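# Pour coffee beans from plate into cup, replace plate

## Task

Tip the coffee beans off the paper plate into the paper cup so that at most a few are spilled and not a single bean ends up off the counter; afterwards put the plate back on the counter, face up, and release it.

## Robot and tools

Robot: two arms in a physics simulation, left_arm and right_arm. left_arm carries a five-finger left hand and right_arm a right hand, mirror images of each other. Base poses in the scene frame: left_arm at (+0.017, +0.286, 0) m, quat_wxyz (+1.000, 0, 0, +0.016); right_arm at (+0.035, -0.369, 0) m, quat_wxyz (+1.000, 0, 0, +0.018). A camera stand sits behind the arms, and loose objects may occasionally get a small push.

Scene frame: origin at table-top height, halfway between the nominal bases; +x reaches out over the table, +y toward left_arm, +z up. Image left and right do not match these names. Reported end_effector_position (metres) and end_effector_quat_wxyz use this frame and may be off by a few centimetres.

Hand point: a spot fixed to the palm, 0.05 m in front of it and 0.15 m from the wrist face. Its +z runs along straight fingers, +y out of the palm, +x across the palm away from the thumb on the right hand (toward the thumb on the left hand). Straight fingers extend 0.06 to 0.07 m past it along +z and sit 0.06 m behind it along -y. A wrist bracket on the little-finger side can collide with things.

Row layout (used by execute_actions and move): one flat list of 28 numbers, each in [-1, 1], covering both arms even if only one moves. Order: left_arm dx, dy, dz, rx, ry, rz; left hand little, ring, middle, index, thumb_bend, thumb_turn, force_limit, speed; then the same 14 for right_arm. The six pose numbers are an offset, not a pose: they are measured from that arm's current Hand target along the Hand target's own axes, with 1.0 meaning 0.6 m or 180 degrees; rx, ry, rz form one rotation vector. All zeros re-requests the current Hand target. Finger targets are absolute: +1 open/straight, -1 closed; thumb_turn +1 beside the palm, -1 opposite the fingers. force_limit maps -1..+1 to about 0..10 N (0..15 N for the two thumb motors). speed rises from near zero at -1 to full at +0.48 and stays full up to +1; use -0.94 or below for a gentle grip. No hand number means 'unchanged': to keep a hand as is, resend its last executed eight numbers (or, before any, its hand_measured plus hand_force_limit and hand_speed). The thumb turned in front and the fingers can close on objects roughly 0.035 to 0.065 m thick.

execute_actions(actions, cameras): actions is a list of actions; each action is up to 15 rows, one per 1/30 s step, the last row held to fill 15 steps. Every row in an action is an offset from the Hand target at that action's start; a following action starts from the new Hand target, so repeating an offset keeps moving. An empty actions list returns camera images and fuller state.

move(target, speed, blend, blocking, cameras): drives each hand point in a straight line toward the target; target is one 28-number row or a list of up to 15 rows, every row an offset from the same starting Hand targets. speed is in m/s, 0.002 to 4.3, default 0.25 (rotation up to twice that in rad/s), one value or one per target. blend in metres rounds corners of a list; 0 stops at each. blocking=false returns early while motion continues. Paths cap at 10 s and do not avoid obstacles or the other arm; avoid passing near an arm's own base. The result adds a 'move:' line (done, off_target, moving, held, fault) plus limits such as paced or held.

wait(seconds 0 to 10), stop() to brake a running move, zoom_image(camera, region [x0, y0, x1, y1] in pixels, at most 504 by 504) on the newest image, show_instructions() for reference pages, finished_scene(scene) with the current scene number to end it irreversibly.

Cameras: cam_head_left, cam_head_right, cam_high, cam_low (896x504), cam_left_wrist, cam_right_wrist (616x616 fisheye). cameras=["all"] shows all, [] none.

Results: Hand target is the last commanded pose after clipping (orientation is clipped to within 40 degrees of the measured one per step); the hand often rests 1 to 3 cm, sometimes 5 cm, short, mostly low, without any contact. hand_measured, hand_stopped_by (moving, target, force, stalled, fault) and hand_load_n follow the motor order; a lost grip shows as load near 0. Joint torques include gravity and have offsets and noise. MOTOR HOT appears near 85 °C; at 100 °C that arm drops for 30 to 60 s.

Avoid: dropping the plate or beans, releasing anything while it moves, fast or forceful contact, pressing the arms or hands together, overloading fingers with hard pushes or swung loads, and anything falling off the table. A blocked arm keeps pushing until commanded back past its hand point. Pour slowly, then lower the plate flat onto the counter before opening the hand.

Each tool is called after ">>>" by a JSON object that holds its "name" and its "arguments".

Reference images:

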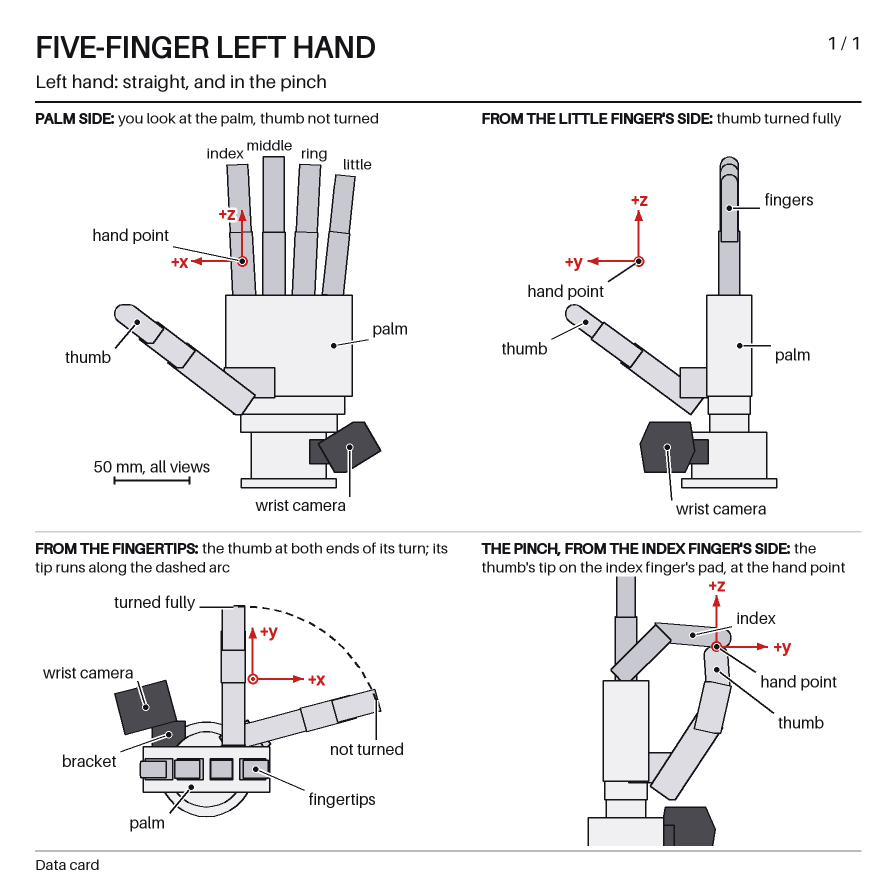

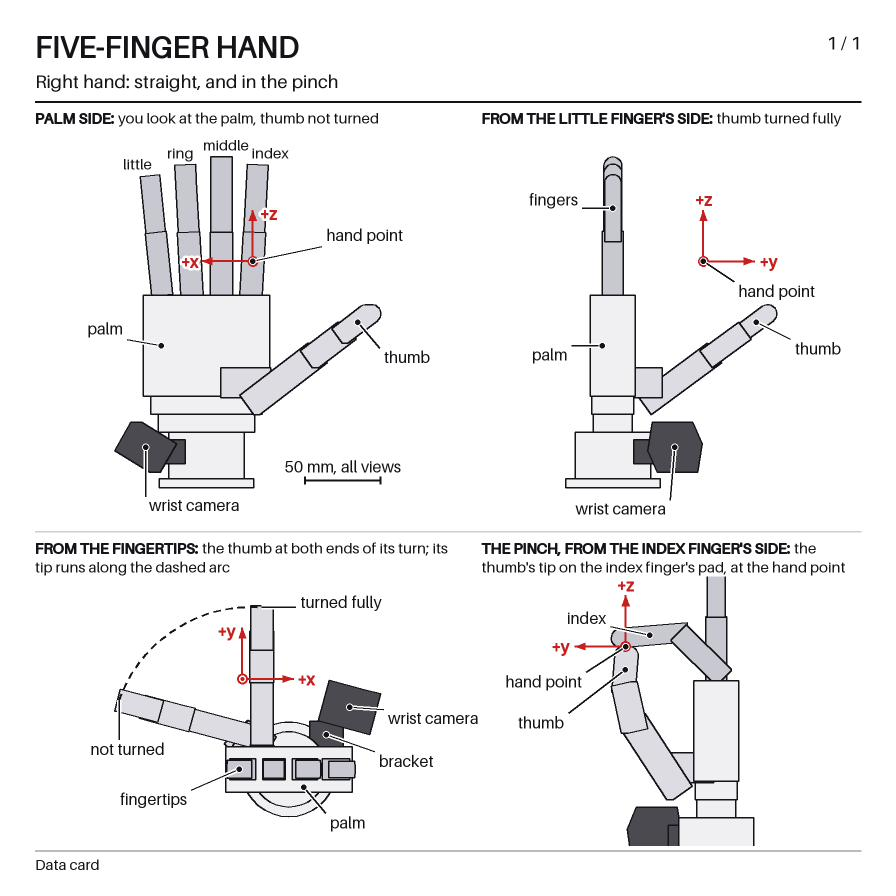

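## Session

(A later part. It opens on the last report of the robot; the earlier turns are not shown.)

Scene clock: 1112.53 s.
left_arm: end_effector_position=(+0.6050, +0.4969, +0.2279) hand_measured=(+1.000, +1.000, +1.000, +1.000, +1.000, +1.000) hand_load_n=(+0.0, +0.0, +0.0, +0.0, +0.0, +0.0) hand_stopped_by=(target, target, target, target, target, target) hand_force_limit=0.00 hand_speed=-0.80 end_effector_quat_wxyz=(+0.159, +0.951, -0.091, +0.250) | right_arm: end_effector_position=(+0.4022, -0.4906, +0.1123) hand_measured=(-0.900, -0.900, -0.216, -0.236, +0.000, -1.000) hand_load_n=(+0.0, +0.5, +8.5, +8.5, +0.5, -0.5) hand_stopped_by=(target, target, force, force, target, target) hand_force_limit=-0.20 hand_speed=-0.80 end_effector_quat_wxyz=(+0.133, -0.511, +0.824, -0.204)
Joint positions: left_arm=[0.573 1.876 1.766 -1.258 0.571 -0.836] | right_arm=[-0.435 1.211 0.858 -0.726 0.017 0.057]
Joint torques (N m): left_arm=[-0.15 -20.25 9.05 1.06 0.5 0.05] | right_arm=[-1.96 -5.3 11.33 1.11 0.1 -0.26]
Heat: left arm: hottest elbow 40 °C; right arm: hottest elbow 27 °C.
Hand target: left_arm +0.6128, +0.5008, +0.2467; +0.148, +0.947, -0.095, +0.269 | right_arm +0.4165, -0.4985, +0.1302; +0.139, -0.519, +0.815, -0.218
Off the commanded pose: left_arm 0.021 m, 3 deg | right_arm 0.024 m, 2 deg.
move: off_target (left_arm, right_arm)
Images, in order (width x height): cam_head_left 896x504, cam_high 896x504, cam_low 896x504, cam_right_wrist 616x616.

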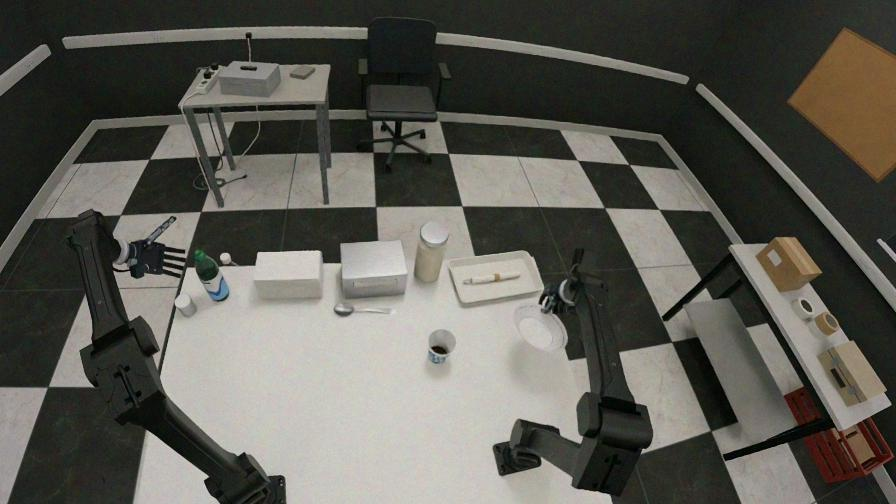

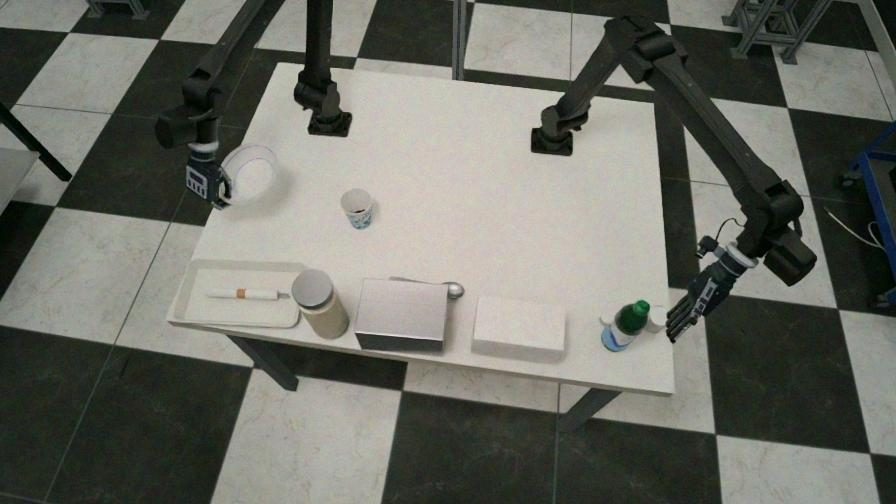

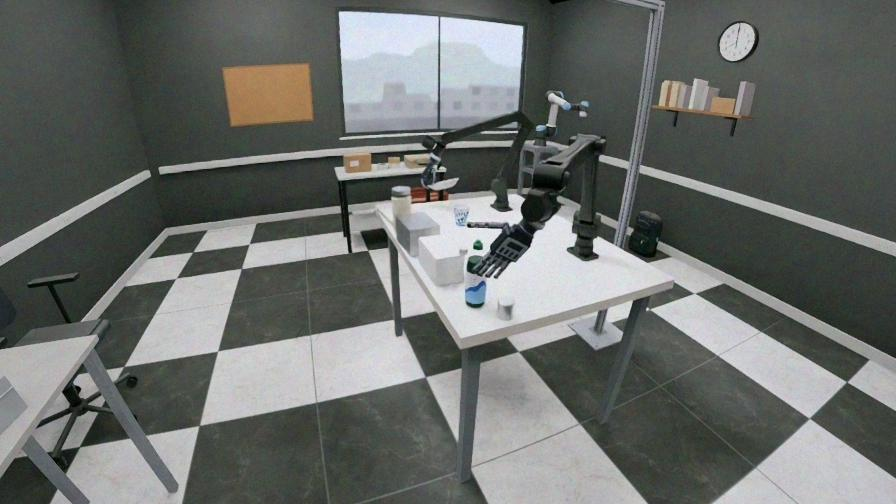

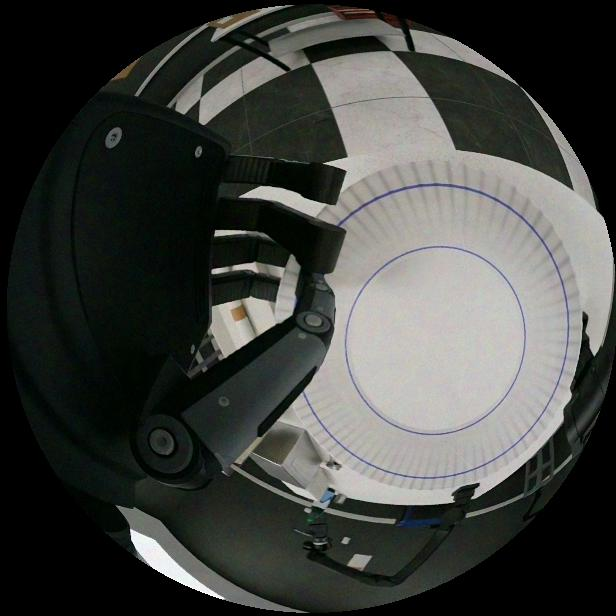

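>>> {"name": "move", "arguments": {"target": [0,0,0,0,0,0,1,1,1,1,1,1,0,-0.8,0.0001,0.0849,0.1474,0,0,0,-0.9,-0.9,-0.3,-0.3,0,-1,-0.2,-0.8], "cameras": ["cam_high","cam_low","cam_right_wrist"], "speed": 0.08}}

>>> {"name": "zoom_image", "arguments": {"camera": "cam_low", "region": [400, 160, 480, 230]}}

Scene clock: 1122.87 s.
left_arm: end_effector_position=(+0.6050, +0.4969, +0.2279) hand_measured=(+1.000, +1.000, +1.000, +1.000, +1.000, +1.000) hand_load_n=(+0.0, +0.0, +0.0, +0.0, +0.0, +0.0) hand_stopped_by=(target, target, target, target, target, target) hand_force_limit=0.00 hand_speed=-0.80 end_effector_quat_wxyz=(+0.159, +0.951, -0.091, +0.250) | right_arm: end_effector_position=(+0.4090, -0.4934, +0.0280) hand_measured=(-0.900, -0.900, -0.216, -0.236, +0.000, -1.000) hand_load_n=(+0.5, +0.0, +8.5, +9.0, +0.5, -0.5) hand_stopped_by=(target, target, force, force, target, target) hand_force_limit=-0.20 hand_speed=-0.80 end_effector_quat_wxyz=(+0.135, -0.511, +0.823, -0.206)
Joint positions: left_arm=[0.573 1.876 1.766 -1.258 0.571 -0.836] | right_arm=[-0.435 1.352 0.729 -0.45 0.017 0.057]
Joint torques (N m): left_arm=[-0.21 -20.19 9.1 1.02 0.51 0.02] | right_arm=[-1.79 -6.59 7.17 2.62 0.1 -0.27]
Heat: left arm: hottest elbow 40 °C; right arm: hottest elbow 29 °C.
Hand target: left_arm +0.6128, +0.5008, +0.2467; +0.148, +0.947, -0.095, +0.269 | right_arm +0.4165, -0.4985, +0.0282; +0.139, -0.519, +0.815, -0.218
Off the commanded pose: left_arm 0.021 m, 3 deg | right_arm 0.009 m, 2 deg.
move: off_target (left_arm)
Images, in order (width x height): cam_high 896x504, cam_low 896x504, cam_right_wrist 616x616.

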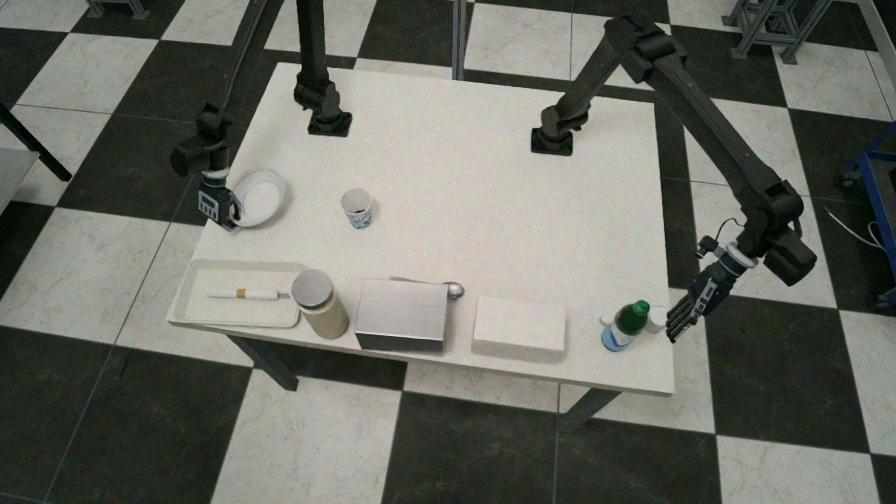

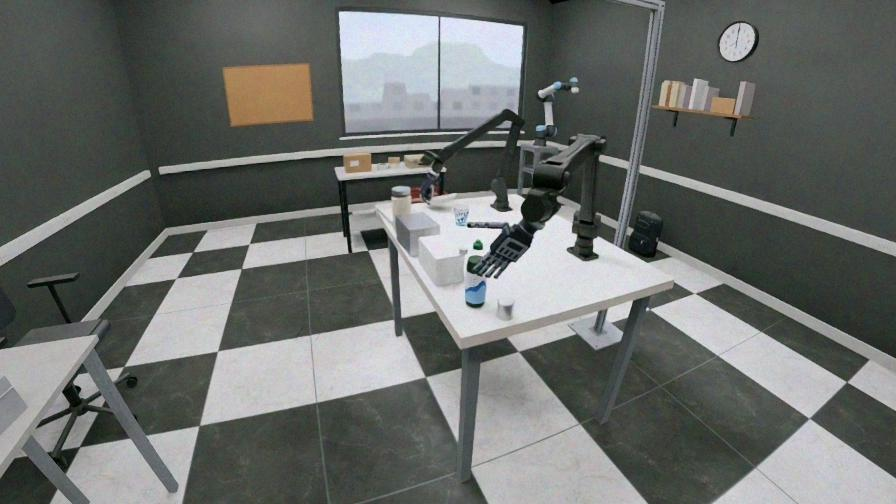

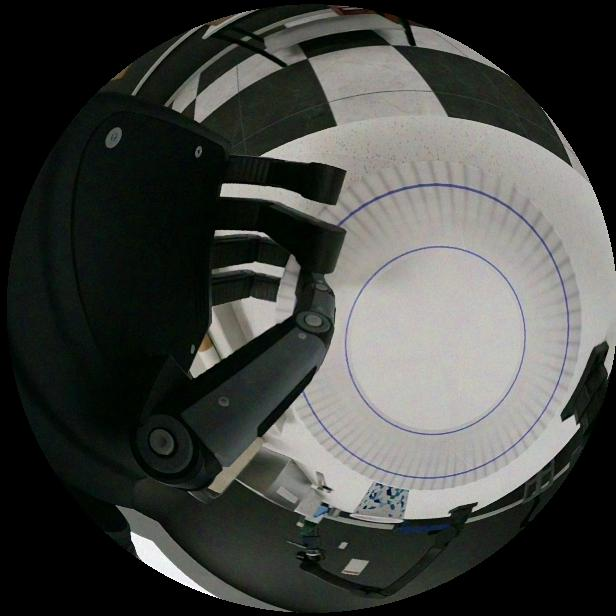

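Scaled by 6.300 from the camera's 896x504 image, which has a finer 1280x720 frame.

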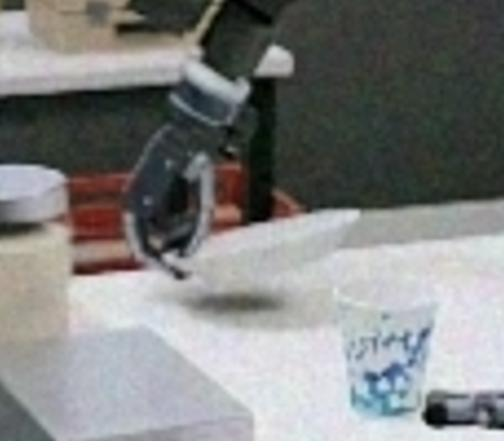

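>>> {"name": "move", "arguments": {"target": [[0,0,0,0,0,0,1,1,1,1,1,1,0,-0.8,0,0.0075,0.0130,0,0,0,-0.9,-0.9,-0.3,-0.3,0,-1,-0.2,-0.8],[0,0,0,0,0,0,1,1,1,1,1,1,0,-0.8,0,0.0075,0.0130,0,0,0,-0.9,-0.9,0,0,0,-1,-0.2,-0.85]], "cameras": ["cam_high","cam_low","cam_right_wrist"], "speed": 0.05}}

>>> {"name": "zoom_image", "arguments": {"camera": "cam_low", "region": [400, 160, 480, 230]}}

Scene clock: 1134.20 s.
left_arm: end_effector_position=(+0.6050, +0.4969, +0.2279) hand_measured=(+1.000, +1.000, +1.000, +1.000, +1.000, +1.000) hand_load_n=(+0.0, +0.0, +0.0, +0.0, +0.0, +0.0) hand_stopped_by=(target, target, target, target, target, target) hand_force_limit=0.00 hand_speed=-0.80 end_effector_quat_wxyz=(+0.159, +0.951, -0.091, +0.250) | right_arm: end_effector_position=(+0.4097, -0.4931, +0.0199) hand_measured=(-0.900, -0.900, +0.000, +0.000, +0.000, -1.000) hand_load_n=(+0.0, +0.0, +0.0, +0.0, +0.0, +0.0) hand_stopped_by=(target, target, target, target, target, target) hand_force_limit=-0.20 hand_speed=-0.85 end_effector_quat_wxyz=(+0.137, -0.511, +0.823, -0.206)
Joint positions: left_arm=[0.573 1.876 1.766 -1.258 0.571 -0.836] | right_arm=[-0.435 1.369 0.718 -0.421 0.014 0.057]
Joint torques (N m): left_arm=[-0.44 -20.37 9.03 1.14 0.52 0.04] | right_arm=[-1.49 -6.24 7.05 2.59 0.1 -0.28]
Heat: left arm: hottest elbow 40 °C; right arm: hottest elbow 28 °C.
Hand target: left_arm +0.6128, +0.5008, +0.2467; +0.148, +0.947, -0.095, +0.269 | right_arm +0.4165, -0.4985, +0.0191; +0.139, -0.519, +0.815, -0.218
Off the commanded pose: left_arm 0.021 m, 3 deg | right_arm 0.009 m, 2 deg.
move: off_target (left_arm)
Images, in order (width x height): cam_high 896x504, cam_low 896x504, cam_right_wrist 616x616.

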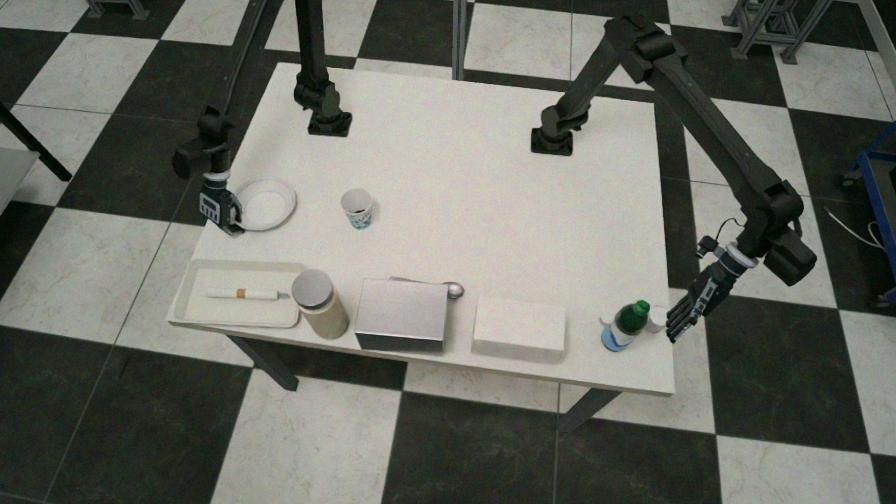

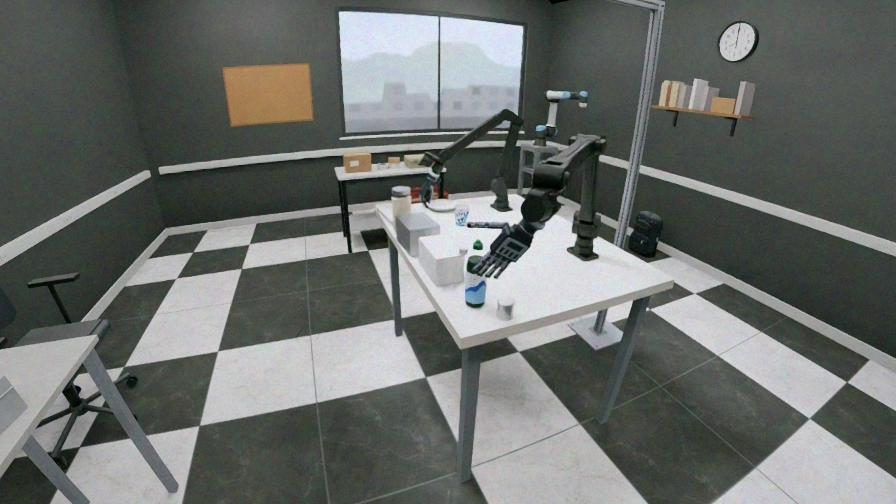

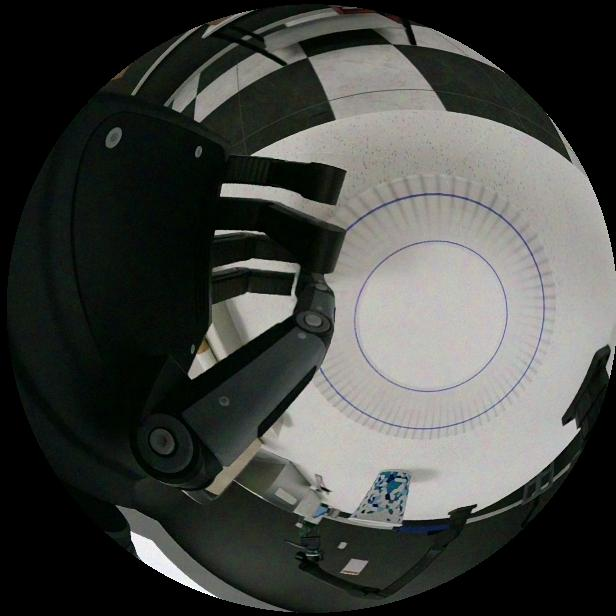

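Scaled by 6.300 from the camera's 896x504 image, which has a finer 1280x720 frame.

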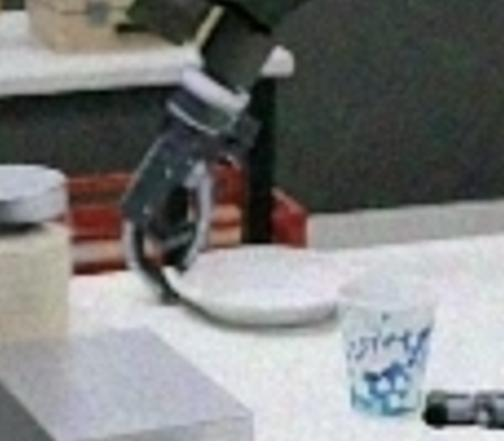

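>>> {"name": "move", "arguments": {"target": [[0,0,0,0,0,0,1,1,1,1,1,1,0,-0.8,0,0,0,0,0,0,-0.9,-0.9,0,0,1,-1,-0.2,-0.5],[0,0,0,0,0,0,1,1,1,1,1,1,0,-0.8,-0.0018,-0.0607,0.035,0,0,0,-0.9,-0.9,0,0,1,-1,-0.2,-0.5],[0,0,0,0,0,0,1,1,1,1,1,1,0,-0.8,-0.0018,-0.1607,-0.1384,0,0,0,-0.9,-0.9,0,0,1,-1,-0.2,-0.5]], "cameras": ["cam_head_left","cam_high","cam_low","cam_right_wrist"], "speed": [0.05,0.06,0.12]}}

Scene clock: 1150.23 s.
left_arm: end_effector_position=(+0.6050, +0.4969, +0.2279) hand_measured=(+1.000, +1.000, +1.000, +1.000, +1.000, +1.000) hand_load_n=(+0.0, -0.5, +0.0, +0.0, +0.0, +0.0) hand_stopped_by=(target, target, target, target, target, target) hand_force_limit=0.00 hand_speed=-0.80 end_effector_quat_wxyz=(+0.159, +0.951, -0.091, +0.250) | right_arm: end_effector_position=(+0.4416, -0.5048, +0.1139) hand_measured=(-0.900, -0.900, +0.000, +0.000, +1.000, -1.000) hand_load_n=(+0.0, +0.0, +0.0, +0.0, +0.0, +0.0) hand_stopped_by=(target, target, target, target, target, target) hand_force_limit=-0.20 hand_speed=-0.50 end_effector_quat_wxyz=(+0.130, -0.519, +0.822, -0.194)
Joint positions: left_arm=[0.573 1.876 1.766 -1.258 0.571 -0.836] | right_arm=[-0.432 1.338 0.977 -0.738 0.01 0.046]
Joint torques (N m): left_arm=[0.03 -20.19 9.14 1.1 0.51 0.03] | right_arm=[-1.73 -9.41 11.1 1.1 0.08 -0.24]
Heat: left arm: hottest elbow 40 °C; right arm: hottest elbow 28 °C.
Hand target: left_arm +0.6128, +0.5008, +0.2467; +0.148, +0.947, -0.095, +0.269 | right_arm +0.4551, -0.5154, +0.1392; +0.139, -0.519, +0.815, -0.218
Off the commanded pose: left_arm 0.021 m, 3 deg | right_arm 0.031 m, 3 deg.
move: off_target (left_arm, right_arm)
Images, in order (width x height): cam_head_left 896x504, cam_high 896x504, cam_low 896x504, cam_right_wrist 616x616.

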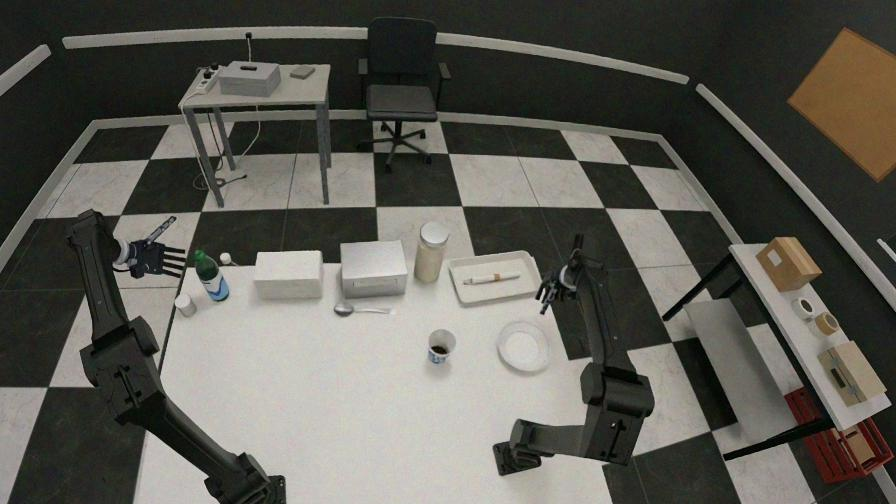

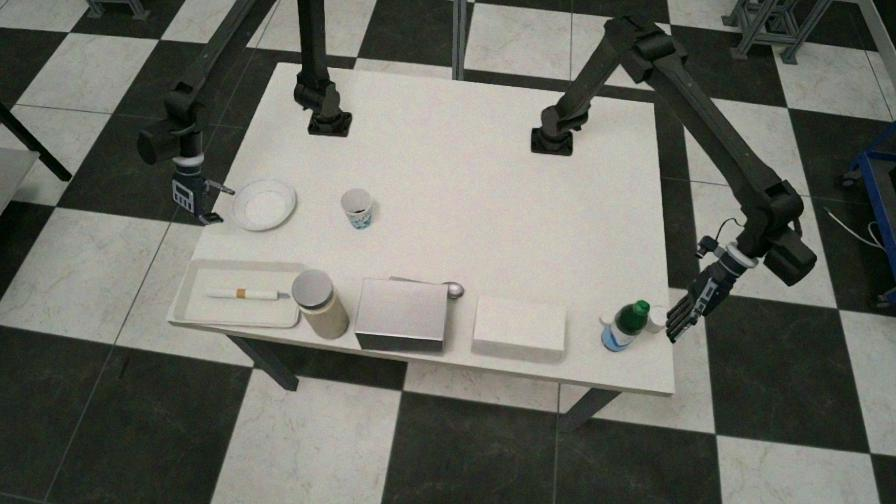

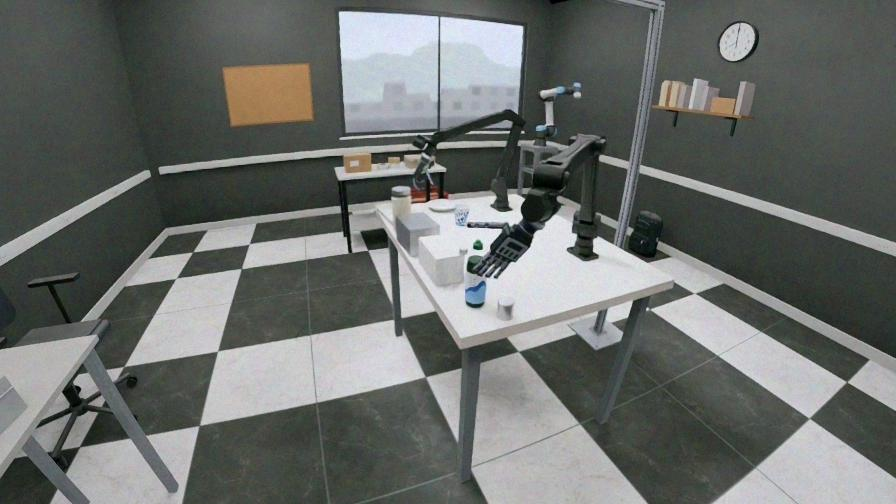

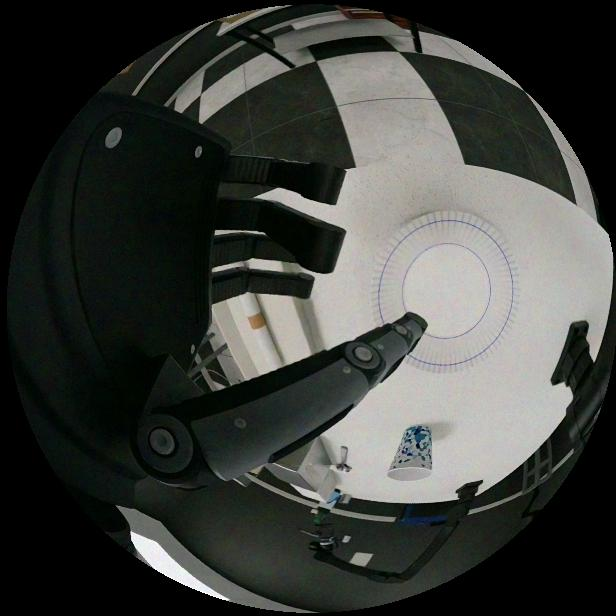

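>>> {"name": "finished_scene", "arguments": {"scene": 1}}

The scene is finished: the task was done.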